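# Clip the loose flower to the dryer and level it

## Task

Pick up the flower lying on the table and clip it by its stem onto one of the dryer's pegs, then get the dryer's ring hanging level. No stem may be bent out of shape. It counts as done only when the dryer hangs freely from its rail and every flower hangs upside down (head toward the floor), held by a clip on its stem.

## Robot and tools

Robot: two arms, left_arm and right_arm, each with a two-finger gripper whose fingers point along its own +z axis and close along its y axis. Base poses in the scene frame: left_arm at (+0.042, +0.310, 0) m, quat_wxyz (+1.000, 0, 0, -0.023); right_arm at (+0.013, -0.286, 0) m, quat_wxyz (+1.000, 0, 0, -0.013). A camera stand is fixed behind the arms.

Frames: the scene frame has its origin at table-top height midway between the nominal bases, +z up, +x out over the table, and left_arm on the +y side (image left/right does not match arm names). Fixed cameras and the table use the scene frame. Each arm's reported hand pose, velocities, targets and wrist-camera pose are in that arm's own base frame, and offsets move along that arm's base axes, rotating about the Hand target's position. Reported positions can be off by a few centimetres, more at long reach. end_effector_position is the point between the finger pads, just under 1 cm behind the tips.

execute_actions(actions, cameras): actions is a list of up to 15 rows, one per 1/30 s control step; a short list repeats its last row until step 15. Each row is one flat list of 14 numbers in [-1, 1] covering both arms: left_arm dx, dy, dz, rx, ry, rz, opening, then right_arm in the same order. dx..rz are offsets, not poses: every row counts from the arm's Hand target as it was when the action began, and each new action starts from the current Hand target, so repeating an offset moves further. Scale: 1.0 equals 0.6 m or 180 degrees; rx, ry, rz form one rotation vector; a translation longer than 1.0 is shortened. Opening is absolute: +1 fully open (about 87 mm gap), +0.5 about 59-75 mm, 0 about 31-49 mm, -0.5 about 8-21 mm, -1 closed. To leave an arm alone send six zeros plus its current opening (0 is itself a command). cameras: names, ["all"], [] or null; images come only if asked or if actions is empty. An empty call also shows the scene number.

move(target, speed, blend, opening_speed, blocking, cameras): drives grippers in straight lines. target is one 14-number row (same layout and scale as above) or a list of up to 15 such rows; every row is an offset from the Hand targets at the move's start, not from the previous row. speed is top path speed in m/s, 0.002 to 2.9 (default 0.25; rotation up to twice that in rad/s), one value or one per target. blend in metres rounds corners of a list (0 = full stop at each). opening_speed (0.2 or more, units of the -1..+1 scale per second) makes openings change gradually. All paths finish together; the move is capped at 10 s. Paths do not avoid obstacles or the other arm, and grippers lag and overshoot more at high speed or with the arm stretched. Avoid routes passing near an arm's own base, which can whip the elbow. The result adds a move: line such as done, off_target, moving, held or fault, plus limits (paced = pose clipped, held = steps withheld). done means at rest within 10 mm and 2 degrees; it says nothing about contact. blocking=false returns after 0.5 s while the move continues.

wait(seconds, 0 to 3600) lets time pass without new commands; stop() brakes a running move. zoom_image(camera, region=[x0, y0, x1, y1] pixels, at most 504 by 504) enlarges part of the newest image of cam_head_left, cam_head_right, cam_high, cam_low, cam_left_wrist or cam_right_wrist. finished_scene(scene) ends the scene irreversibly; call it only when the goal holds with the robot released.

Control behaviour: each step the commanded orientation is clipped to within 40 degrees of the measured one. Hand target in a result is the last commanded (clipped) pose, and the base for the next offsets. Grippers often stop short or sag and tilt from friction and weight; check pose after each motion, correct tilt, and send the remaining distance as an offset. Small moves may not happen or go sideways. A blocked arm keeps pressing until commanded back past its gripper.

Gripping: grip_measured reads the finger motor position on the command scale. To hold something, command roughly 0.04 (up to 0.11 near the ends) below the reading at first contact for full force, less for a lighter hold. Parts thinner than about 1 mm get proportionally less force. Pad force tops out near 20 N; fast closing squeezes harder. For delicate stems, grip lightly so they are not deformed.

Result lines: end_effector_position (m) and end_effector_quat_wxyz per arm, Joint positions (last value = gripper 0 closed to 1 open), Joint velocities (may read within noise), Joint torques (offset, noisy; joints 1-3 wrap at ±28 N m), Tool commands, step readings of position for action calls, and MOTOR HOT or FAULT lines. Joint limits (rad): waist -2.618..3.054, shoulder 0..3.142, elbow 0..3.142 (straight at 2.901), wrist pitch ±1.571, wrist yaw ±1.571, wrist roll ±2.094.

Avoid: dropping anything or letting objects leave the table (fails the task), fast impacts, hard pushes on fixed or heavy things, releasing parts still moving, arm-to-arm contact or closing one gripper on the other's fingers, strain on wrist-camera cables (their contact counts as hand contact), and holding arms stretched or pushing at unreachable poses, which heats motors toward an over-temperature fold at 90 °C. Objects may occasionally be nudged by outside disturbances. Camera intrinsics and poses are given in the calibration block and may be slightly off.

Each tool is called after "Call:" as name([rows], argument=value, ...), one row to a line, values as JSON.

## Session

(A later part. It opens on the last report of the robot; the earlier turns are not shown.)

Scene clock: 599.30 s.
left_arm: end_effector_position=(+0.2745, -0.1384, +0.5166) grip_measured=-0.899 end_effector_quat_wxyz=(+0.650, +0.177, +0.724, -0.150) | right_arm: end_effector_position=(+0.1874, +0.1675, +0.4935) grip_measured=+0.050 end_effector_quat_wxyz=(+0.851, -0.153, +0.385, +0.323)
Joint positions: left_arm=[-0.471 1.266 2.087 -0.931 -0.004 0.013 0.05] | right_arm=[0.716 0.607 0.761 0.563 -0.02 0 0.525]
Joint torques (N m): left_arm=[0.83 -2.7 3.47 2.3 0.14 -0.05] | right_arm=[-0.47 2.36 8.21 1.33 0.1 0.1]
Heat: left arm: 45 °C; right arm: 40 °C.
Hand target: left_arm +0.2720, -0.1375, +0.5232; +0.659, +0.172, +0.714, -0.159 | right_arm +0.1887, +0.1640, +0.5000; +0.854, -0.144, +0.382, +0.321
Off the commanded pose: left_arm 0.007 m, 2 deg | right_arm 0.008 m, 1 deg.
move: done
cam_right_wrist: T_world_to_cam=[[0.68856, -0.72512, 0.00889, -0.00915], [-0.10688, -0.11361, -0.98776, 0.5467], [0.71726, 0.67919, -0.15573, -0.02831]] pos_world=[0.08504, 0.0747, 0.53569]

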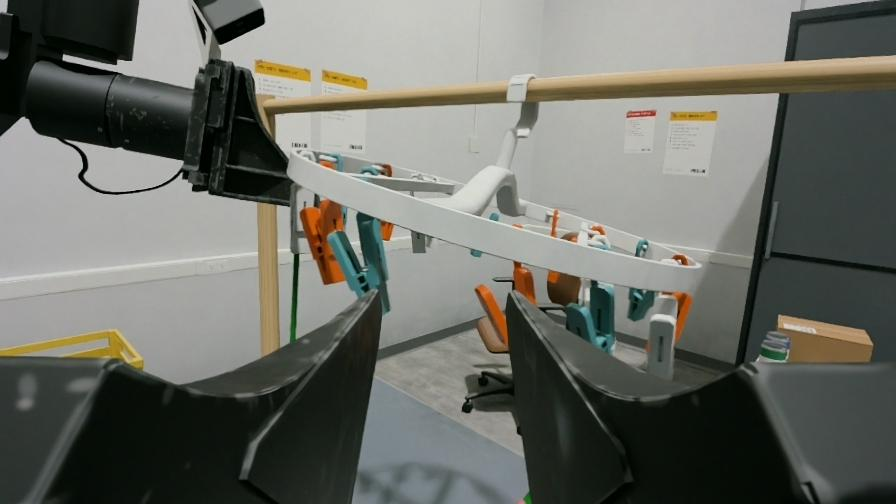

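Call:
move(target=[-0.118,0.06,0.012,0,0,0,-0.9,0,0,0,0,0,0,0.05], speed=0.12, cameras=["cam_right_wrist","cam_left_wrist"])

Scene clock: 602.67 s.
left_arm: end_effector_position=(+0.2044, -0.1017, +0.5251) grip_measured=-0.899 end_effector_quat_wxyz=(+0.655, +0.175, +0.719, -0.151) | right_arm: end_effector_position=(+0.1874, +0.1675, +0.4935) grip_measured=+0.050 end_effector_quat_wxyz=(+0.851, -0.153, +0.385, +0.323)
Joint positions: left_arm=[-0.459 1.119 2.129 -1.106 0.007 0.013 0.05] | right_arm=[0.716 0.607 0.761 0.563 -0.02 0 0.525]
Joint torques (N m): left_arm=[0.79 0.83 4.89 2.03 0.16 -0.04] | right_arm=[-0.51 2.37 8.21 1.33 0.09 0.07]
Heat: left arm: 45 °C; right arm: 40 °C.
Hand target: left_arm +0.2012, -0.1016, +0.5304; +0.659, +0.172, +0.714, -0.159 | right_arm +0.1887, +0.1640, +0.5000; +0.854, -0.144, +0.382, +0.321
Off the commanded pose: left_arm 0.006 m, 1 deg | right_arm 0.008 m, 1 deg.
move: done
cam_left_wrist: T_world_to_cam=[[-0.41776, -0.9085, -0.01009, 0.00049], [-0.74063, 0.34695, -0.57541, 0.51326], [0.52626, -0.23291, -0.81781, 0.44677]] pos_world=[0.14522, -0.07358, 0.66071]
cam_right_wrist: T_world_to_cam=[[0.68856, -0.72512, 0.00889, -0.00915], [-0.10688, -0.11361, -0.98776, 0.5467], [0.71726, 0.67919, -0.15573, -0.02831]] pos_world=[0.08504, 0.0747, 0.53569]
Images, in order (width x height): cam_left_wrist 896x504, cam_right_wrist 896x504.

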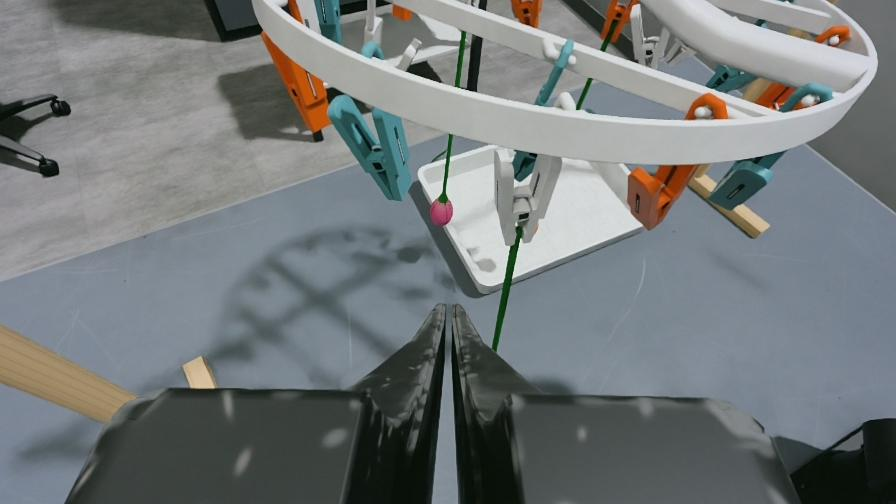

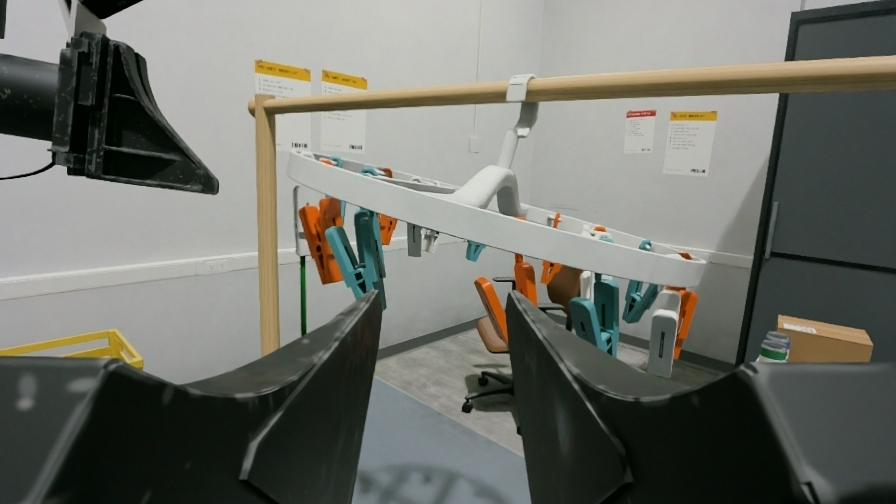

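Call:
wait(seconds=3, cameras=["cam_right_wrist"])

Scene clock: 606.63 s.
left_arm: end_effector_position=(+0.2044, -0.1018, +0.5249) grip_measured=-0.899 end_effector_quat_wxyz=(+0.655, +0.175, +0.719, -0.151) | right_arm: end_effector_position=(+0.1874, +0.1675, +0.4935) grip_measured=+0.050 end_effector_quat_wxyz=(+0.851, -0.153, +0.385, +0.323)
Joint positions: left_arm=[-0.459 1.119 2.129 -1.107 0.007 0.013 0.05] | right_arm=[0.716 0.607 0.761 0.563 -0.02 0 0.525]
Joint torques (N m): left_arm=[0.79 0.81 4.89 2.02 0.15 -0.04] | right_arm=[-0.5 2.41 8.2 1.34 0.1 0.09]
Heat: left arm: 45 °C; right arm: 39 °C.
Hand target: left_arm +0.2012, -0.1016, +0.5304; +0.659, +0.172, +0.714, -0.159 | right_arm +0.1887, +0.1640, +0.5000; +0.854, -0.144, +0.382, +0.321
Tool commands: left_gripper/opening=-0.9 right_gripper/opening=+0.05
Off the commanded pose: left_arm 0.006 m, 1 deg | right_arm 0.008 m, 1 deg.
wait: 3.00 s; at rest from the start
cam_right_wrist: T_world_to_cam=[[0.68856, -0.72512, 0.00889, -0.00915], [-0.10688, -0.11361, -0.98776, 0.5467], [0.71726, 0.67919, -0.15573, -0.02831]] pos_world=[0.08504, 0.0747, 0.53569]

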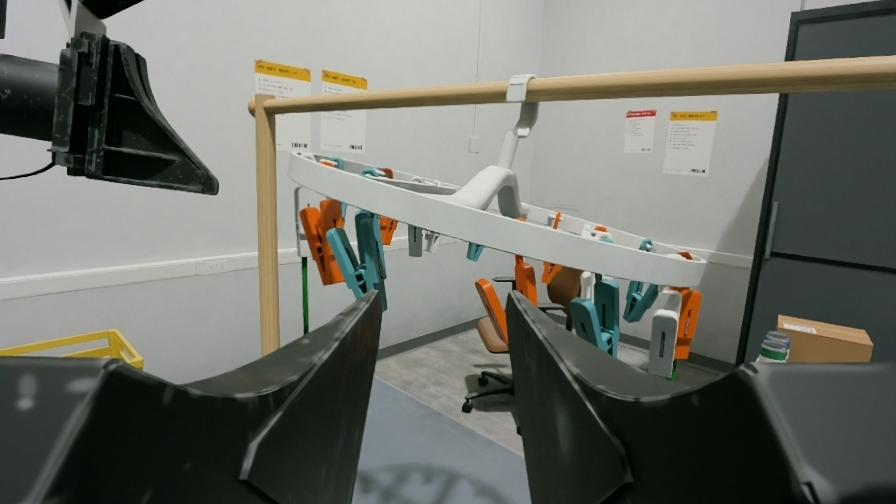

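Call:
move(target=[-0.089,0.045,0.009,0,0,0,-0.5,0.0305,-0.04,0.125,-0.1878,0.2194,-0.0065,-0.9], speed=0.25, cameras=["cam_right_wrist","cam_head_left"])

Scene clock: 667.57 s.
left_arm: end_effector_position=(+0.1542, -0.0758, +0.5304) grip_measured=-0.500 end_effector_quat_wxyz=(+0.653, +0.172, +0.722, -0.150) | right_arm: end_effector_position=(+0.2062, +0.1404, +0.5745) grip_measured=-0.899 end_effector_quat_wxyz=(+0.647, -0.245, +0.683, +0.235)
Joint positions: left_arm=[-0.411 1.086 2.294 -1.311 0.048 0.013 0.25] | right_arm=[0.385 1.521 2.858 -1.392 -0.308 -0.012 0.051]
Joint torques (N m): left_arm=[-0.06 1.42 3.77 2.01 0.07 0.01] | right_arm=[-0.51 -0.06 2.47 2.01 -0.15 -0.1]
Heat: left arm: 46 °C; right arm: 38 °C.
Hand target: left_arm +0.1479, -0.0746, +0.5357; +0.659, +0.172, +0.715, -0.159 | right_arm +0.2071, +0.1401, +0.5750; +0.602, -0.263, +0.721, +0.219
Off the commanded pose: left_arm 0.008 m, 2 deg | right_arm 0.001 m, 7 deg.
elbow stopped short (right arm): the move would have taken joint 3 (elbow) straighter than the controller allows.
move: off_target (right_arm)
cam_right_wrist: T_world_to_cam=[[0.65219, -0.75755, -0.02775, -0.00935], [-0.61638, -0.50863, -0.60114, 0.56398], [0.44127, 0.40916, -0.79866, 0.45353]] pos_world=[0.15359, 0.09421, 0.70099]
Images, in order (width x height): cam_head_left 504x504, cam_right_wrist 896x504.

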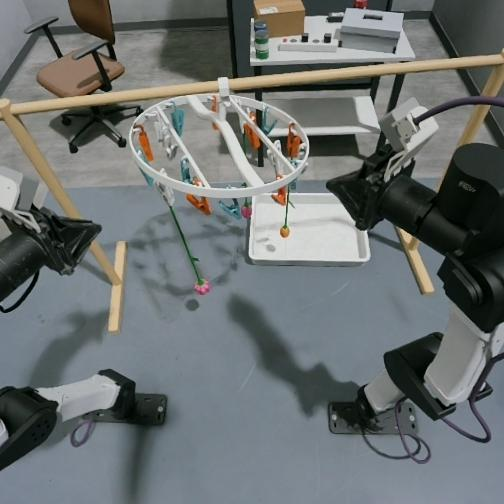

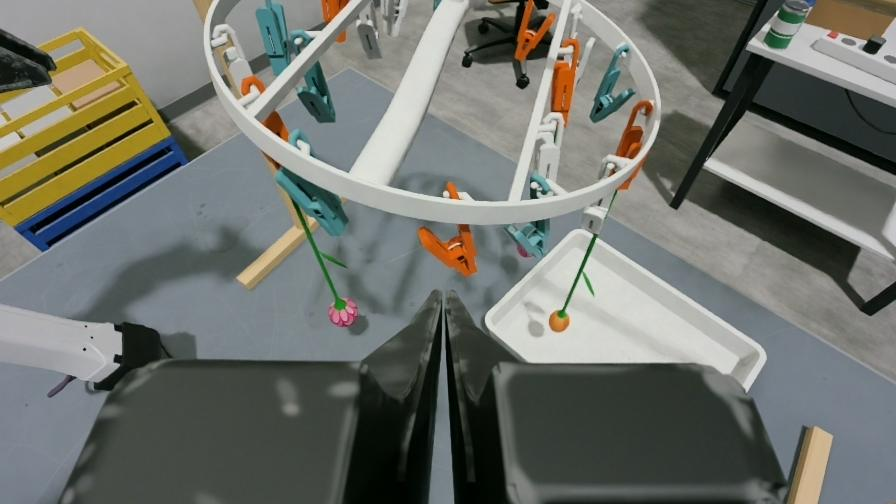

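Call:
move(target=[0,0,0,0,0,0,-0.5,0.225,0.155,-0.01,0,0,0,-0.9], speed=0.2, cameras=["cam_right_wrist","cam_head_right"])

Scene clock: 670.63 s.
left_arm: end_effector_position=(+0.1542, -0.0758, +0.5304) grip_measured=-0.500 end_effector_quat_wxyz=(+0.653, +0.172, +0.722, -0.150) | right_arm: end_effector_position=(+0.3434, +0.2316, +0.5622) grip_measured=-0.899 end_effector_quat_wxyz=(+0.660, -0.245, +0.670, +0.236)
Joint positions: left_arm=[-0.411 1.086 2.294 -1.311 0.048 0.013 0.25] | right_arm=[0.522 1.841 2.864 -1.041 -0.172 -0.009 0.051]
Joint torques (N m): left_arm=[-0.08 1.42 3.78 2.01 0.07 0.01] | right_arm=[0.72 -5.6 3.62 2.22 0.02 0.08]
Heat: left arm: 46 °C; right arm: 39 °C.
Hand target: left_arm +0.1479, -0.0746, +0.5357; +0.659, +0.172, +0.715, -0.159 | right_arm +0.3421, +0.2331, +0.5689; +0.602, -0.263, +0.721, +0.219
Off the commanded pose: left_arm 0.008 m, 2 deg | right_arm 0.007 m, 9 deg.
elbow stopped short (right arm): the move would have taken joint 3 (elbow) straighter than the controller allows.
move: off_target (right_arm)
cam_right_wrist: T_world_to_cam=[[0.65375, -0.75653, -0.01612, -0.03734], [-0.59511, -0.50087, -0.62847, 0.69382], [0.46739, 0.42046, -0.77766, 0.32234]] pos_world=[0.28665, 0.18373, 0.68612]
Images, in order (width x height): cam_head_right 504x504, cam_right_wrist 896x504.

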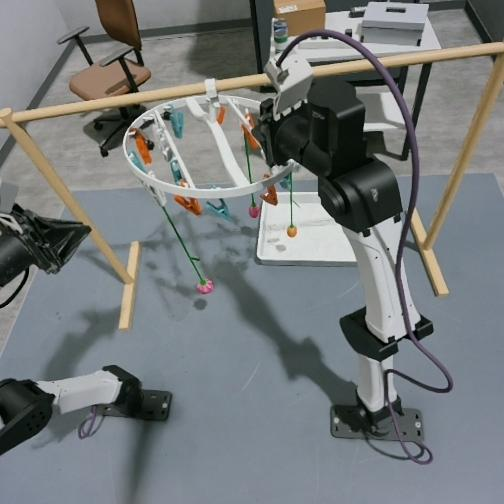

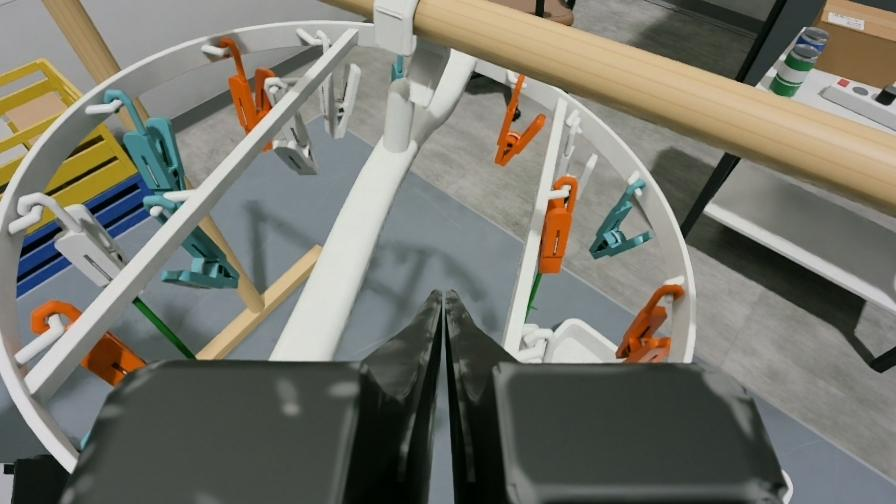

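Call:
move([
  [0,0,0,0,0,0,-0.5,0,0,-0.056,0,0,0,-0.9],
  [0,0,0,0,0,0,-0.5,-0.043,0.05,-0.056,0,0,0,-0.9],
  [0,0,0,0,0,0,-0.5,-0.063,0.103,-0.056,0,0,0,-0.9],
  [0,0,0,0,0,0,-0.5,-0.063,0.16,-0.056,0,0,0,-0.9],
  [0,0,0,0,0,0,-0.5,-0.05,0.201,-0.056,0,0,0,-0.9],
], speed=0.12, blend=[0.0,0.02,0.02,0.02,0], cameras=["cam_right_wrist","cam_head_right","cam_high"])

Scene clock: 676.00 s.
left_arm: end_effector_position=(+0.1542, -0.0758, +0.5304) grip_measured=-0.500 end_effector_quat_wxyz=(+0.653, +0.172, +0.722, -0.150) | right_arm: end_effector_position=(+0.3115, +0.3508, +0.5322) grip_measured=-0.900 end_effector_quat_wxyz=(+0.645, -0.253, +0.680, +0.239)
Joint positions: left_arm=[-0.411 1.086 2.294 -1.311 0.048 0.013 0.25] | right_arm=[0.922 1.96 2.864 -0.959 0.21 0.011 0.05]
Joint torques (N m): left_arm=[-0.08 1.42 3.77 2.01 0.07 0.01] | right_arm=[0.55 -6.63 4.26 2.22 0.07 0.02]
Heat: left arm: 46 °C; right arm: 40 °C.
Hand target: left_arm +0.1479, -0.0746, +0.5357; +0.659, +0.172, +0.715, -0.159 | right_arm +0.3121, +0.3536, +0.5354; +0.602, -0.263, +0.721, +0.219
Off the commanded pose: left_arm 0.008 m, 2 deg | right_arm 0.004 m, 7 deg.
elbow stopped short (right arm): the move would have taken joint 3 (elbow) straighter than the controller allows.
move: off_target (right_arm); blend cut to 0.017 m at target 2, 0.017 m at target 3, 0.0129 m at target 4
cam_right_wrist: T_world_to_cam=[[0.66597, -0.74565, -0.02198, 0.06858], [-0.60534, -0.52296, -0.60006, 0.71153], [0.43595, 0.41293, -0.79965, 0.28802]] pos_world=[0.25949, 0.30431, 0.65879]
Images, in order (width x height): cam_head_right 504x504, cam_high 504x504, cam_right_wrist 896x504.

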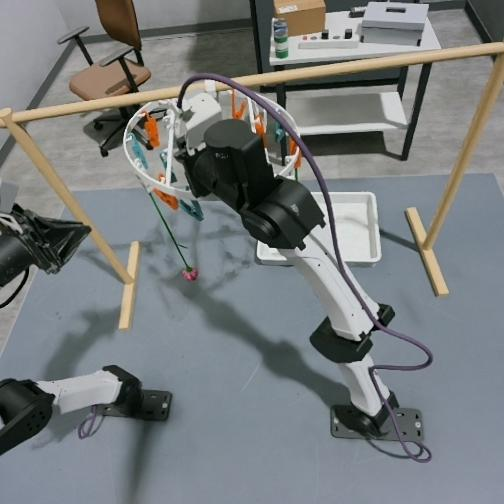

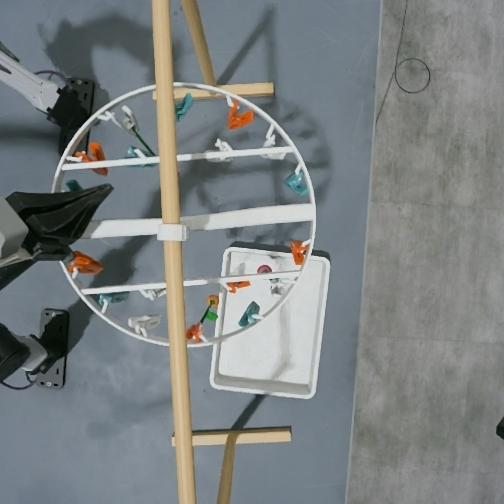

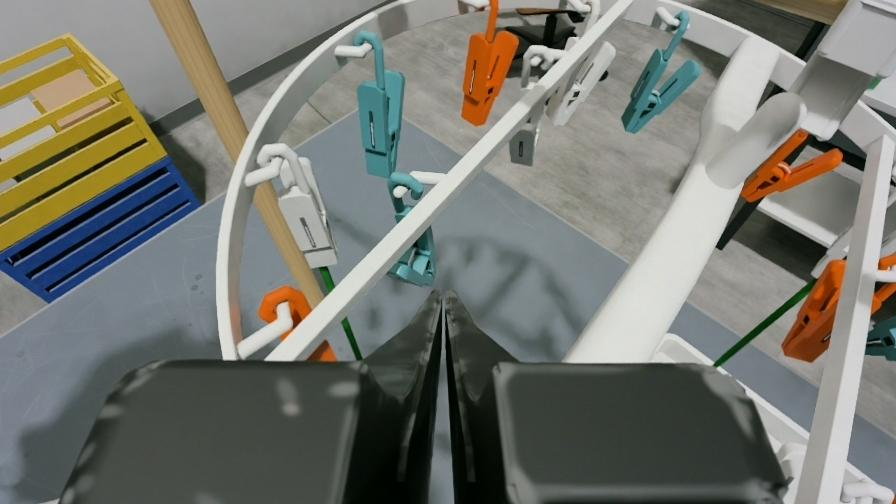

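Call:
move([
  [0,0,0,0,0,0,-0.5,-0.145,-0.126,0.024,0,0,0,-0.9],
  [0,0,0,0,0,0,-0.5,-0.145,-0.256,0.024,0,0,0,-0.9],
  [0,0,0,0,0,0,-0.5,0.043,-0.134,0.024,0,0,0,-0.9],
  [0,0,0,0,0,0,-0.5,0.043,-0.134,-0.01,0,0,0,-0.9],
], speed=0.2, blend=[0.03,0.04,0.0,0], cameras=["cam_right_wrist","cam_high"])

Scene clock: 698.57 s.
left_arm: end_effector_position=(+0.1542, -0.0758, +0.5304) grip_measured=-0.500 end_effector_quat_wxyz=(+0.653, +0.172, +0.722, -0.150) | right_arm: end_effector_position=(+0.3335, +0.2723, +0.5329) grip_measured=-0.900 end_effector_quat_wxyz=(+0.626, -0.252, +0.701, +0.229)
Joint positions: left_arm=[-0.411 1.086 2.294 -1.311 0.048 0.013 0.25] | right_arm=[0.677 1.883 2.864 -1.092 -0.019 0.003 0.05]
Joint torques (N m): left_arm=[-0.05 1.42 3.78 2.01 0.06 0.01] | right_arm=[-0.44 -4.9 3.9 2.1 -0.13 -0.09]
Heat: left arm: 45 °C; right arm: 42 °C.
Hand target: left_arm +0.1479, -0.0746, +0.5357; +0.659, +0.172, +0.715, -0.159 | right_arm +0.3379, +0.2734, +0.5293; +0.602, -0.263, +0.721, +0.219
Off the commanded pose: left_arm 0.008 m, 2 deg | right_arm 0.006 m, 4 deg.
elbow stopped short (right arm): the move would have taken joint 3 (elbow) straighter than the controller allows.
move: off_target (right_arm); blend cut to 0.039 m at target 2
cam_right_wrist: T_world_to_cam=[[0.65294, -0.75684, -0.02936, 0.00683], [-0.64093, -0.53146, -0.55385, 0.67374], [0.40358, 0.38045, -0.8321, 0.34827]] pos_world=[0.28681, 0.23074, 0.66314]
Images, in order (width x height): cam_high 504x504, cam_right_wrist 896x504.

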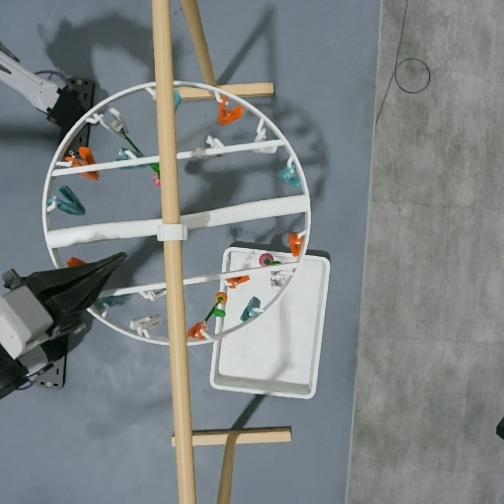

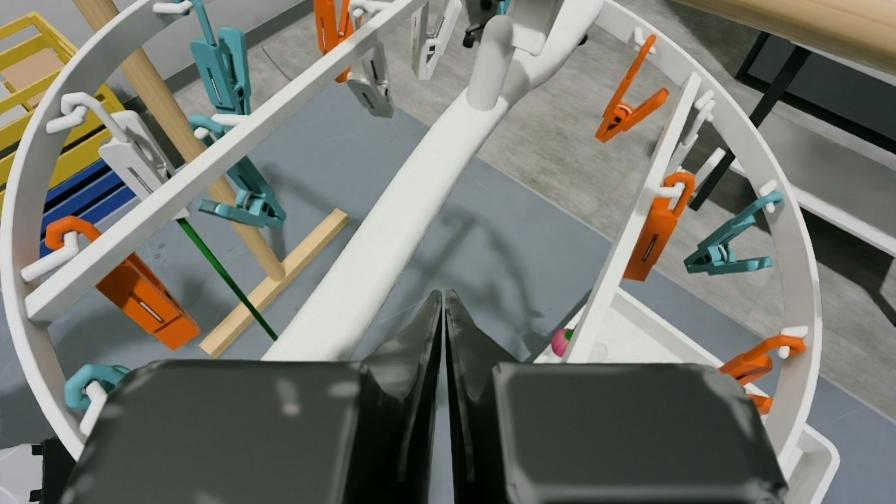

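Call:
move([
  [0,0,0,0,0,0,-0.5,-0.013,0.0435,-0.012,0,0,0,-0.9],
  [0,0,0,0,0,0,-0.5,-0.012,0.0893,-0.012,0,0,0,-0.9],
  [0,0,0,0,0,0,-0.5,0.007,0.1327,-0.012,0,0,0,-0.9],
  [0,0,0,0,0,0,-0.5,0.045,0.1677,-0.012,0,0,0,-0.9],
], speed=0.1, blend=[0.015,0.015,0.015,0], cameras=["cam_right_wrist","cam_high"])

Scene clock: 702.57 s.
left_arm: end_effector_position=(+0.1542, -0.0758, +0.5304) grip_measured=-0.500 end_effector_quat_wxyz=(+0.653, +0.172, +0.722, -0.150) | right_arm: end_effector_position=(+0.3624, +0.3717, +0.5189) grip_measured=-0.900 end_effector_quat_wxyz=(+0.657, -0.247, +0.668, +0.246)
Joint positions: left_arm=[-0.411 1.086 2.294 -1.311 0.048 0.013 0.25] | right_arm=[0.842 2.061 2.864 -0.819 0.131 0.006 0.05]
Joint torques (N m): left_arm=[-0.06 1.4 3.77 2.01 0.07 0.01] | right_arm=[0.13 -7.79 4.75 2.25 0 -0.03]
Heat: left arm: 45 °C; right arm: 42 °C.
Hand target: left_arm +0.1479, -0.0746, +0.5357; +0.659, +0.172, +0.715, -0.159 | right_arm +0.3649, +0.3740, +0.5221; +0.602, -0.263, +0.721, +0.219
Off the commanded pose: left_arm 0.008 m, 2 deg | right_arm 0.005 m, 9 deg.
elbow stopped short (right arm): the move would have taken joint 3 (elbow) straighter than the controller allows.
move: off_target (right_arm); blend cut to 0.0137 m at target 1, 0.0137 m at target 2, 0.0142 m at target 3
cam_right_wrist: T_world_to_cam=[[0.66643, -0.74511, -0.02619, 0.05196], [-0.58946, -0.50506, -0.63044, 0.74862], [0.45652, 0.43558, -0.7758, 0.21823]] pos_world=[0.30703, 0.32176, 0.64262]
Images, in order (width x height): cam_high 504x504, cam_right_wrist 896x504.

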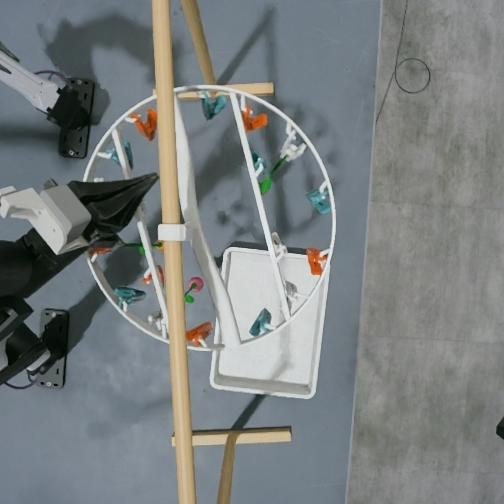

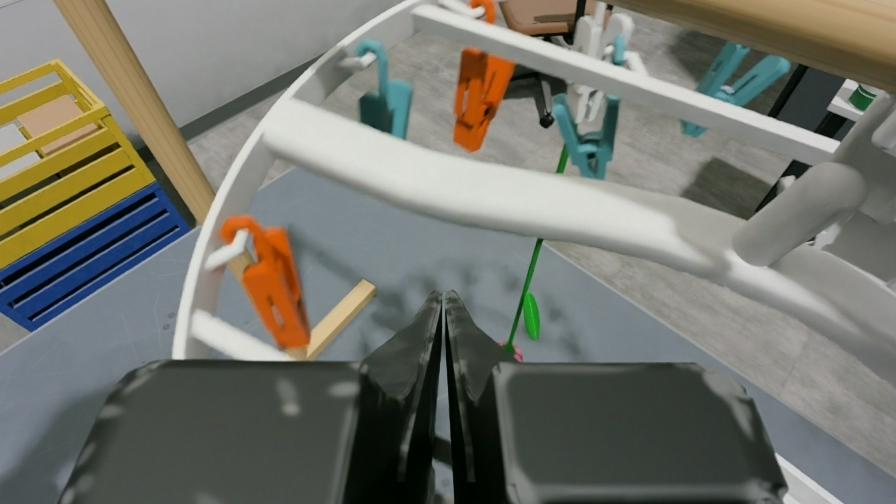

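Call:
move([
  [0,0,0,0,0,0,-0.9,-0.166,-0.139,0.02,0,0,0,-0.9],
  [0.112,-0.126,0.0237,0,0,0,-0.9,-0.358,-0.223,-0.3035,0.1293,-0.1406,0.0269,-0.9],
], speed=0.25, blend=[0.03,0], cameras=["all"])

Scene clock: 719.10 s.
left_arm: end_effector_position=(+0.2143, -0.1512, +0.5396) grip_measured=-0.899 end_effector_quat_wxyz=(+0.647, +0.187, +0.723, -0.153) | right_arm: end_effector_position=(+0.1510, +0.2391, +0.3400) grip_measured=-0.900 end_effector_quat_wxyz=(+0.774, -0.210, +0.505, +0.319)
Joint positions: left_arm=[-0.851 1.31 2.352 -1.166 -0.364 -0.023 0.05] | right_arm=[1.35 0.58 0.4 0.659 0.511 -0.253 0.05]
Joint torques (N m): left_arm=[-0.53 -0.17 4.98 2.22 -0.27 -0.03] | right_arm=[0.66 1.8 6.63 1.82 -0.08 -0.03]
Heat: left arm: 46 °C; right arm: 44 °C.
Hand target: left_arm +0.2150, -0.1502, +0.5500; +0.659, +0.172, +0.715, -0.159 | right_arm +0.1502, +0.2401, +0.3402; +0.775, -0.208, +0.502, +0.321
Off the commanded pose: left_arm 0.010 m, 2 deg | right_arm 0.001 m, 0 deg.
elbow stopped short (right arm): the move would have taken joint 3 (elbow) straighter than the controller allows.
move: done; blend cut to 0 m at target 1
cam_left_wrist: T_world_to_cam=[[-0.43612, -0.89968, -0.01941, -0.02979], [-0.7413, 0.37141, -0.55905, 0.54115], [0.51017, -0.22942, -0.82891, 0.45192]] pos_world=[0.1576, -0.12411, 0.67655]
cam_right_wrist: T_world_to_cam=[[0.72467, -0.68903, -0.00907, 0.06124], [-0.31124, -0.31554, -0.89642, 0.44735], [0.6148, 0.65243, -0.44311, 0.04489]] pos_world=[0.06726, 0.15406, 0.42146]

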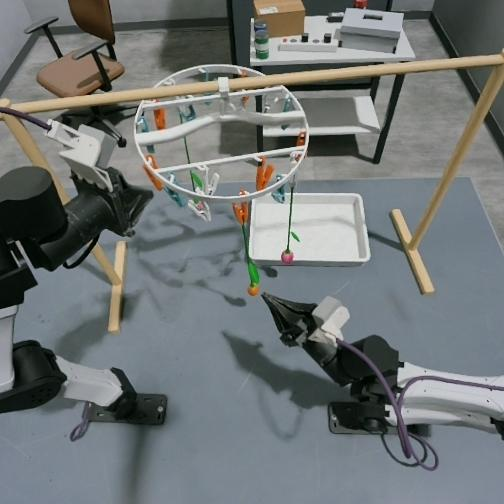

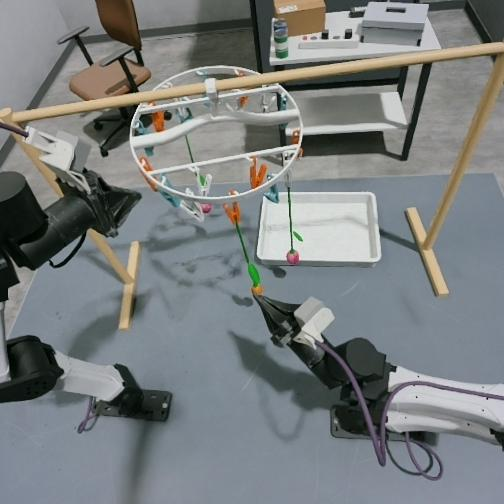

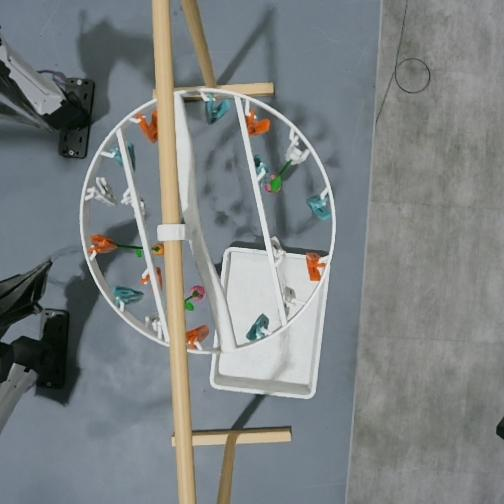

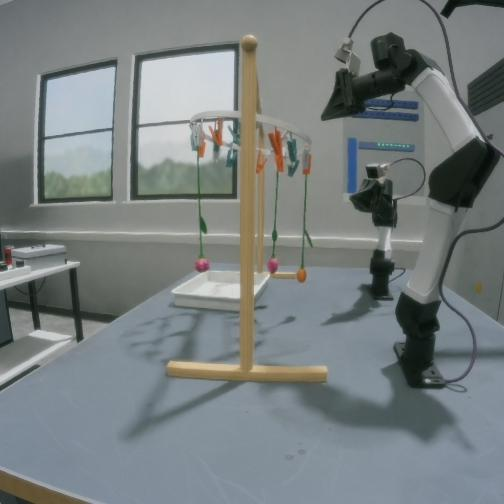

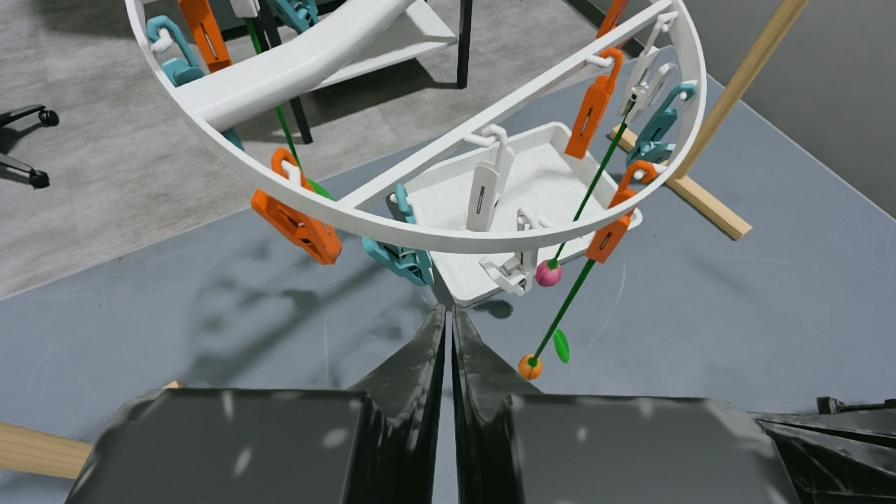

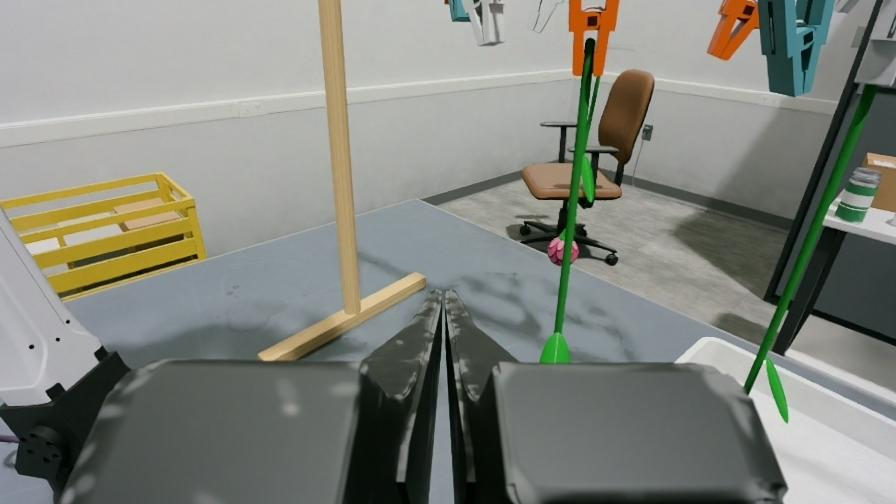

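Call:
move([
  [-0.07,0.035,-0.05,0,0,0,-0.5,0.109,-0.0113,0.191,-0.061,0.0889,-0.1166,0.35],
  [-0.0167,-0.0913,-0.40,-0.0817,-0.1236,-0.0702,0.1,0.109,-0.0113,0.191,-0.061,0.0889,-0.1166,0.35],
], speed=0.25, blend=[0.03,0], cameras=["cam_right_wrist","cam_left_wrist","cam_low","cam_head_left"])

Scene clock: 744.37 s.
left_arm: end_effector_position=(+0.2042, -0.2031, +0.3117) grip_measured=+0.100 end_effector_quat_wxyz=(+0.777, +0.186, +0.530, -0.284) | right_arm: end_effector_position=(+0.2135, +0.2367, +0.4461) grip_measured=+0.350 end_effector_quat_wxyz=(+0.717, -0.155, +0.663, +0.148)
Joint positions: left_arm=[-0.931 0.522 0.331 0.58 -0.226 0.08 0.55] | right_arm=[1.265 1.016 1.314 -0.192 0.83 -0.105 0.675]
Joint torques (N m): left_arm=[0.79 2.06 5.87 2 0.21 0.14] | right_arm=[-0.46 -0.58 8.88 1.84 0.01 0.14]
Heat: left arm: 49 °C; right arm: 43 °C.
Hand target: left_arm +0.2051, -0.2049, +0.3100; +0.779, +0.191, +0.526, -0.283 | right_arm +0.2155, +0.2334, +0.4547; +0.720, -0.139, +0.662, +0.152
Off the commanded pose: left_arm 0.003 m, 1 deg | right_arm 0.010 m, 2 deg.
move: done
cam_left_wrist: T_world_to_cam=[[-0.61342, -0.78921, 0.02948, -0.04201], [-0.38381, 0.26527, -0.88449, 0.43248], [0.69023, -0.55388, -0.46563, 0.0403]] pos_world=[0.11241, -0.12556, 0.40253]
cam_right_wrist: T_world_to_cam=[[0.43628, -0.89979, 0.00559, 0.12022], [-0.64484, -0.31698, -0.69549, 0.54311], [0.62757, 0.29982, -0.71852, 0.25866]] pos_world=[0.13545, 0.20278, 0.56291]
Images, in order (width x height): cam_head_left 504x504, cam_low 504x504, cam_left_wrist 896x504, cam_right_wrist 896x504.

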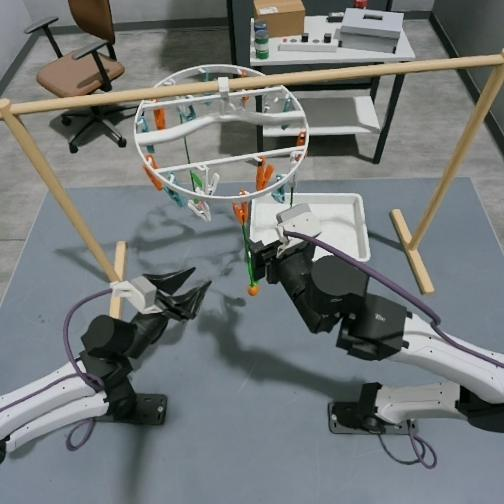

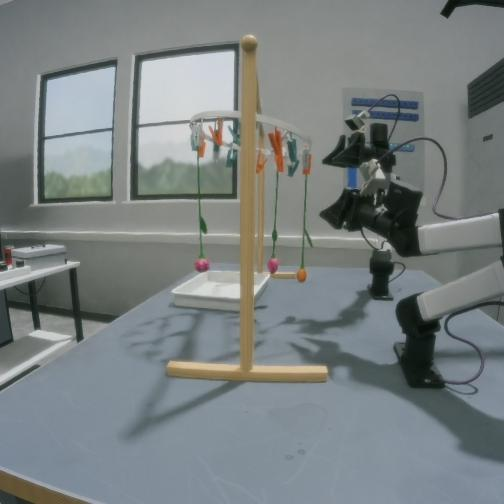

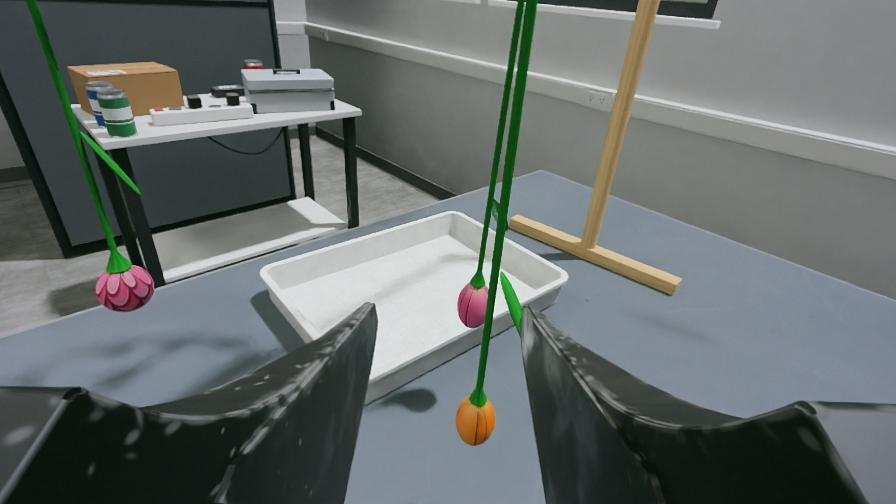

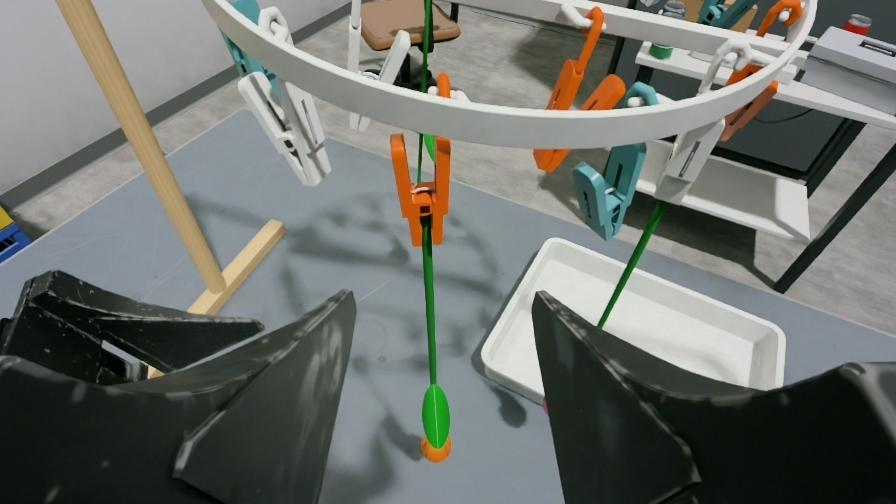

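Call:
move(target=[0.037,-0.086,0.017,0,0,0,0.1,0.051,0.0485,0.003,0,0,0,0.35], speed=0.15, cameras=["cam_right_wrist","cam_left_wrist","cam_low","cam_head_left"])

Scene clock: 763.63 s.
left_arm: end_effector_position=(+0.2260, -0.2556, +0.2979) grip_measured=+0.100 end_effector_quat_wxyz=(+0.765, +0.205, +0.543, -0.280) | right_arm: end_effector_position=(+0.2449, +0.2625, +0.4428) grip_measured=+0.350 end_effector_quat_wxyz=(+0.713, -0.155, +0.670, +0.136)
Joint positions: left_arm=[-0.996 0.875 0.391 0.829 -0.269 0.106 0.55] | right_arm=[1.168 1.146 1.382 -0.163 0.751 -0.089 0.675]
Joint torques (N m): left_arm=[-0.73 -0.13 10.02 2.03 -0.14 0.19] | right_arm=[-0.49 -2.02 9.17 2.07 -0.14 0.13]
Heat: left arm: 48 °C; right arm: 44 °C.
Hand target: left_arm +0.2272, -0.2566, +0.3201; +0.779, +0.192, +0.525, -0.283 | right_arm +0.2461, +0.2625, +0.4565; +0.720, -0.140, +0.662, +0.152
Off the commanded pose: left_arm 0.022 m, 3 deg | right_arm 0.014 m, 3 deg.
move: off_target (left_arm, right_arm)
cam_left_wrist: T_world_to_cam=[[-0.62606, -0.77974, 0.00673, -0.05763], [-0.39821, 0.31228, -0.8625, 0.45116], [0.67043, -0.54266, -0.50601, 0.00922]] pos_world=[0.13739, -0.18082, 0.39418]
cam_right_wrist: T_world_to_cam=[[0.42017, -0.90726, 0.0184, 0.12998], [-0.65867, -0.31887, -0.68153, 0.56696], [0.62419, 0.27424, -0.73156, 0.24205]] pos_world=[0.16774, 0.23233, 0.56109]
Images, in order (width x height): cam_head_left 504x504, cam_low 504x504, cam_left_wrist 896x504, cam_right_wrist 896x504.

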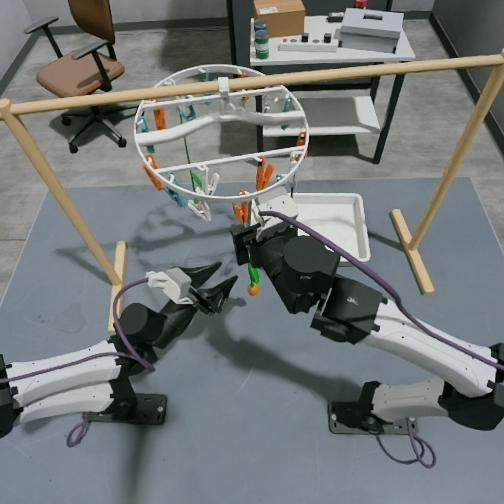

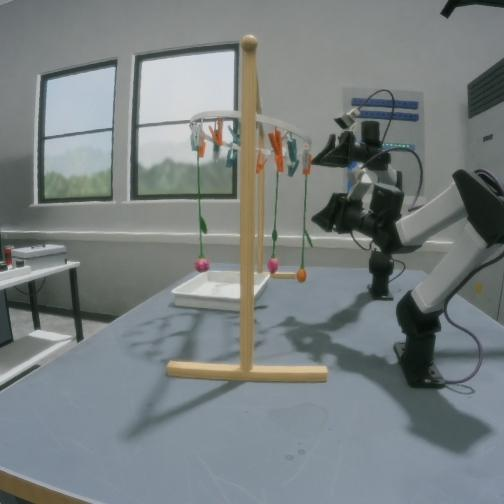

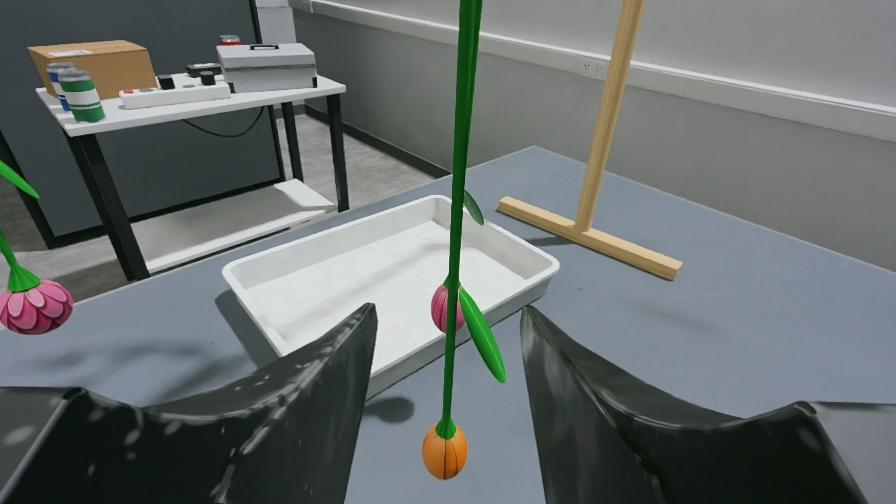

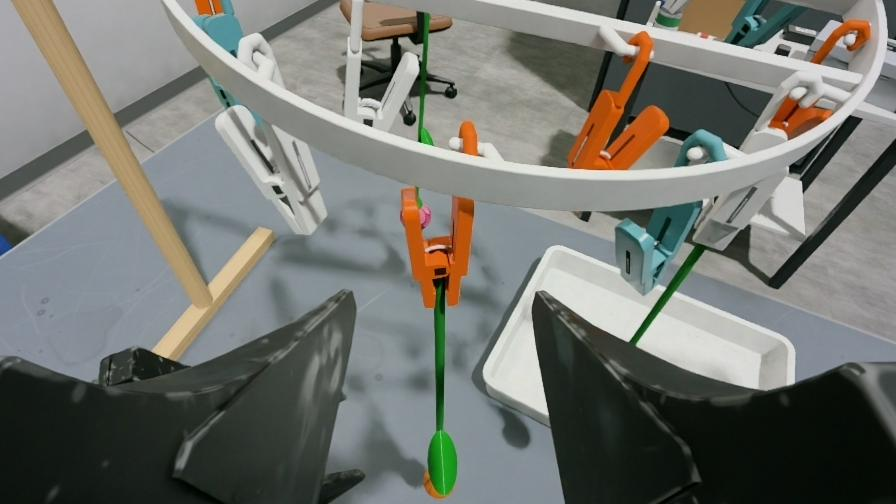

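Call:
move(target=[0.054,-0.0444,0.031,0,0,0,0.1,0.0548,0.0287,0.0233,0,0,0,0.35], speed=0.12, cameras=["cam_right_wrist","cam_left_wrist","cam_low","cam_head_left"])

Scene clock: 770.30 s.
left_arm: end_effector_position=(+0.2581, -0.2802, +0.3171) grip_measured=+0.100 end_effector_quat_wxyz=(+0.768, +0.202, +0.545, -0.269) | right_arm: end_effector_position=(+0.2775, +0.2804, +0.4475) grip_measured=+0.350 end_effector_quat_wxyz=(+0.705, -0.160, +0.679, +0.130)
Joint positions: left_arm=[-0.949 1.067 0.546 0.862 -0.243 0.104 0.55] | right_arm=[1.073 1.273 1.511 -0.203 0.659 -0.07 0.675]
Joint torques (N m): left_arm=[0.75 -1.33 9.94 2.03 0.21 -0.04] | right_arm=[-0.69 -3.47 10.02 2.32 -0.15 0.07]
Heat: left arm: 49 °C; right arm: 44 °C.
Hand target: left_arm +0.2597, -0.2832, +0.3388; +0.779, +0.191, +0.525, -0.283 | right_arm +0.2791, +0.2797, +0.4703; +0.720, -0.139, +0.662, +0.152
Off the commanded pose: left_arm 0.022 m, 3 deg | right_arm 0.023 m, 4 deg.
move: off_target (left_arm, right_arm)
cam_left_wrist: T_world_to_cam=[[-0.60792, -0.79399, -0.00114, -0.06303], [-0.40194, 0.30898, -0.86196, 0.48803], [0.68474, -0.52355, -0.50698, -0.014]] pos_world=[0.16742, -0.20816, 0.41349]
cam_right_wrist: T_world_to_cam=[[0.41775, -0.90814, 0.02748, 0.12923], [-0.6732, -0.32971, -0.66189, 0.59557], [0.61016, 0.25801, -0.74909, 0.23657]] pos_world=[0.2026, 0.25269, 0.56786]
Images, in order (width x height): cam_head_left 504x504, cam_low 504x504, cam_left_wrist 896x504, cam_right_wrist 896x504.

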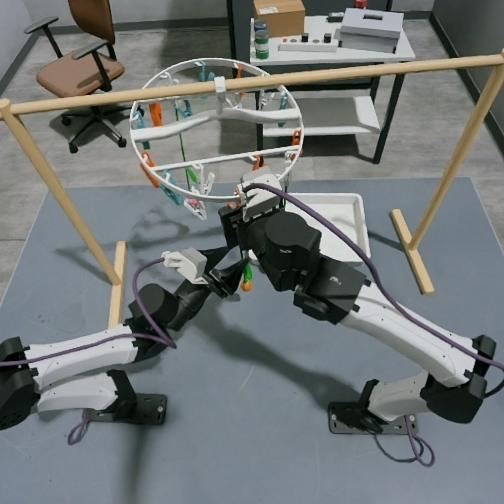

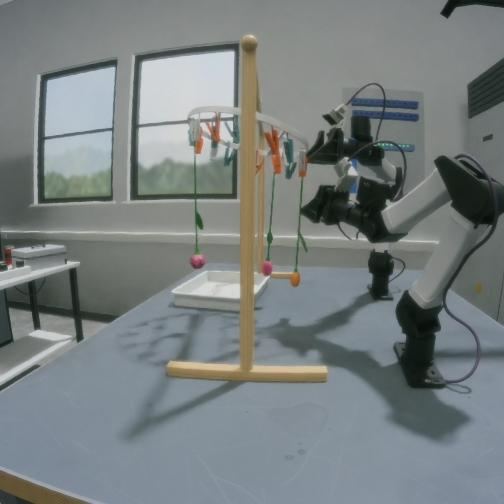

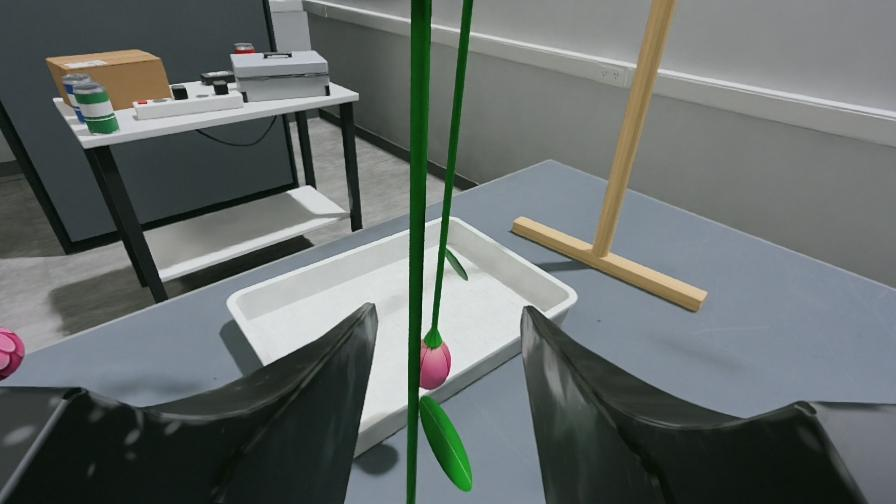

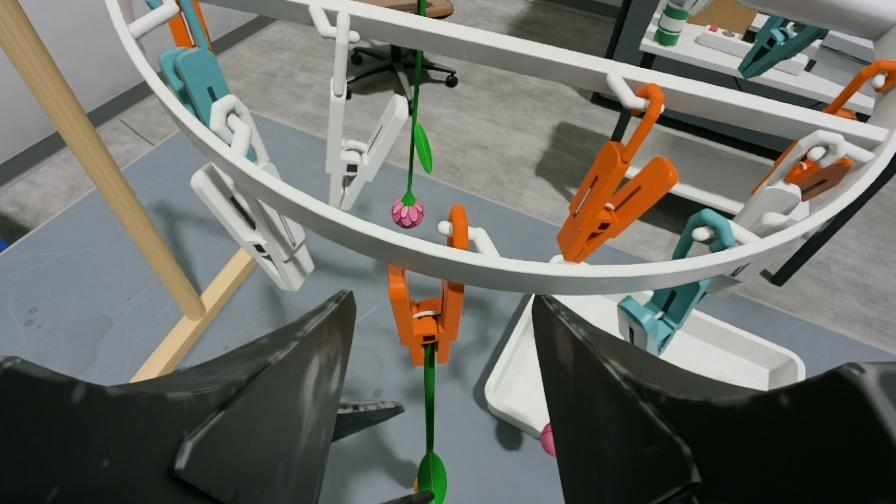

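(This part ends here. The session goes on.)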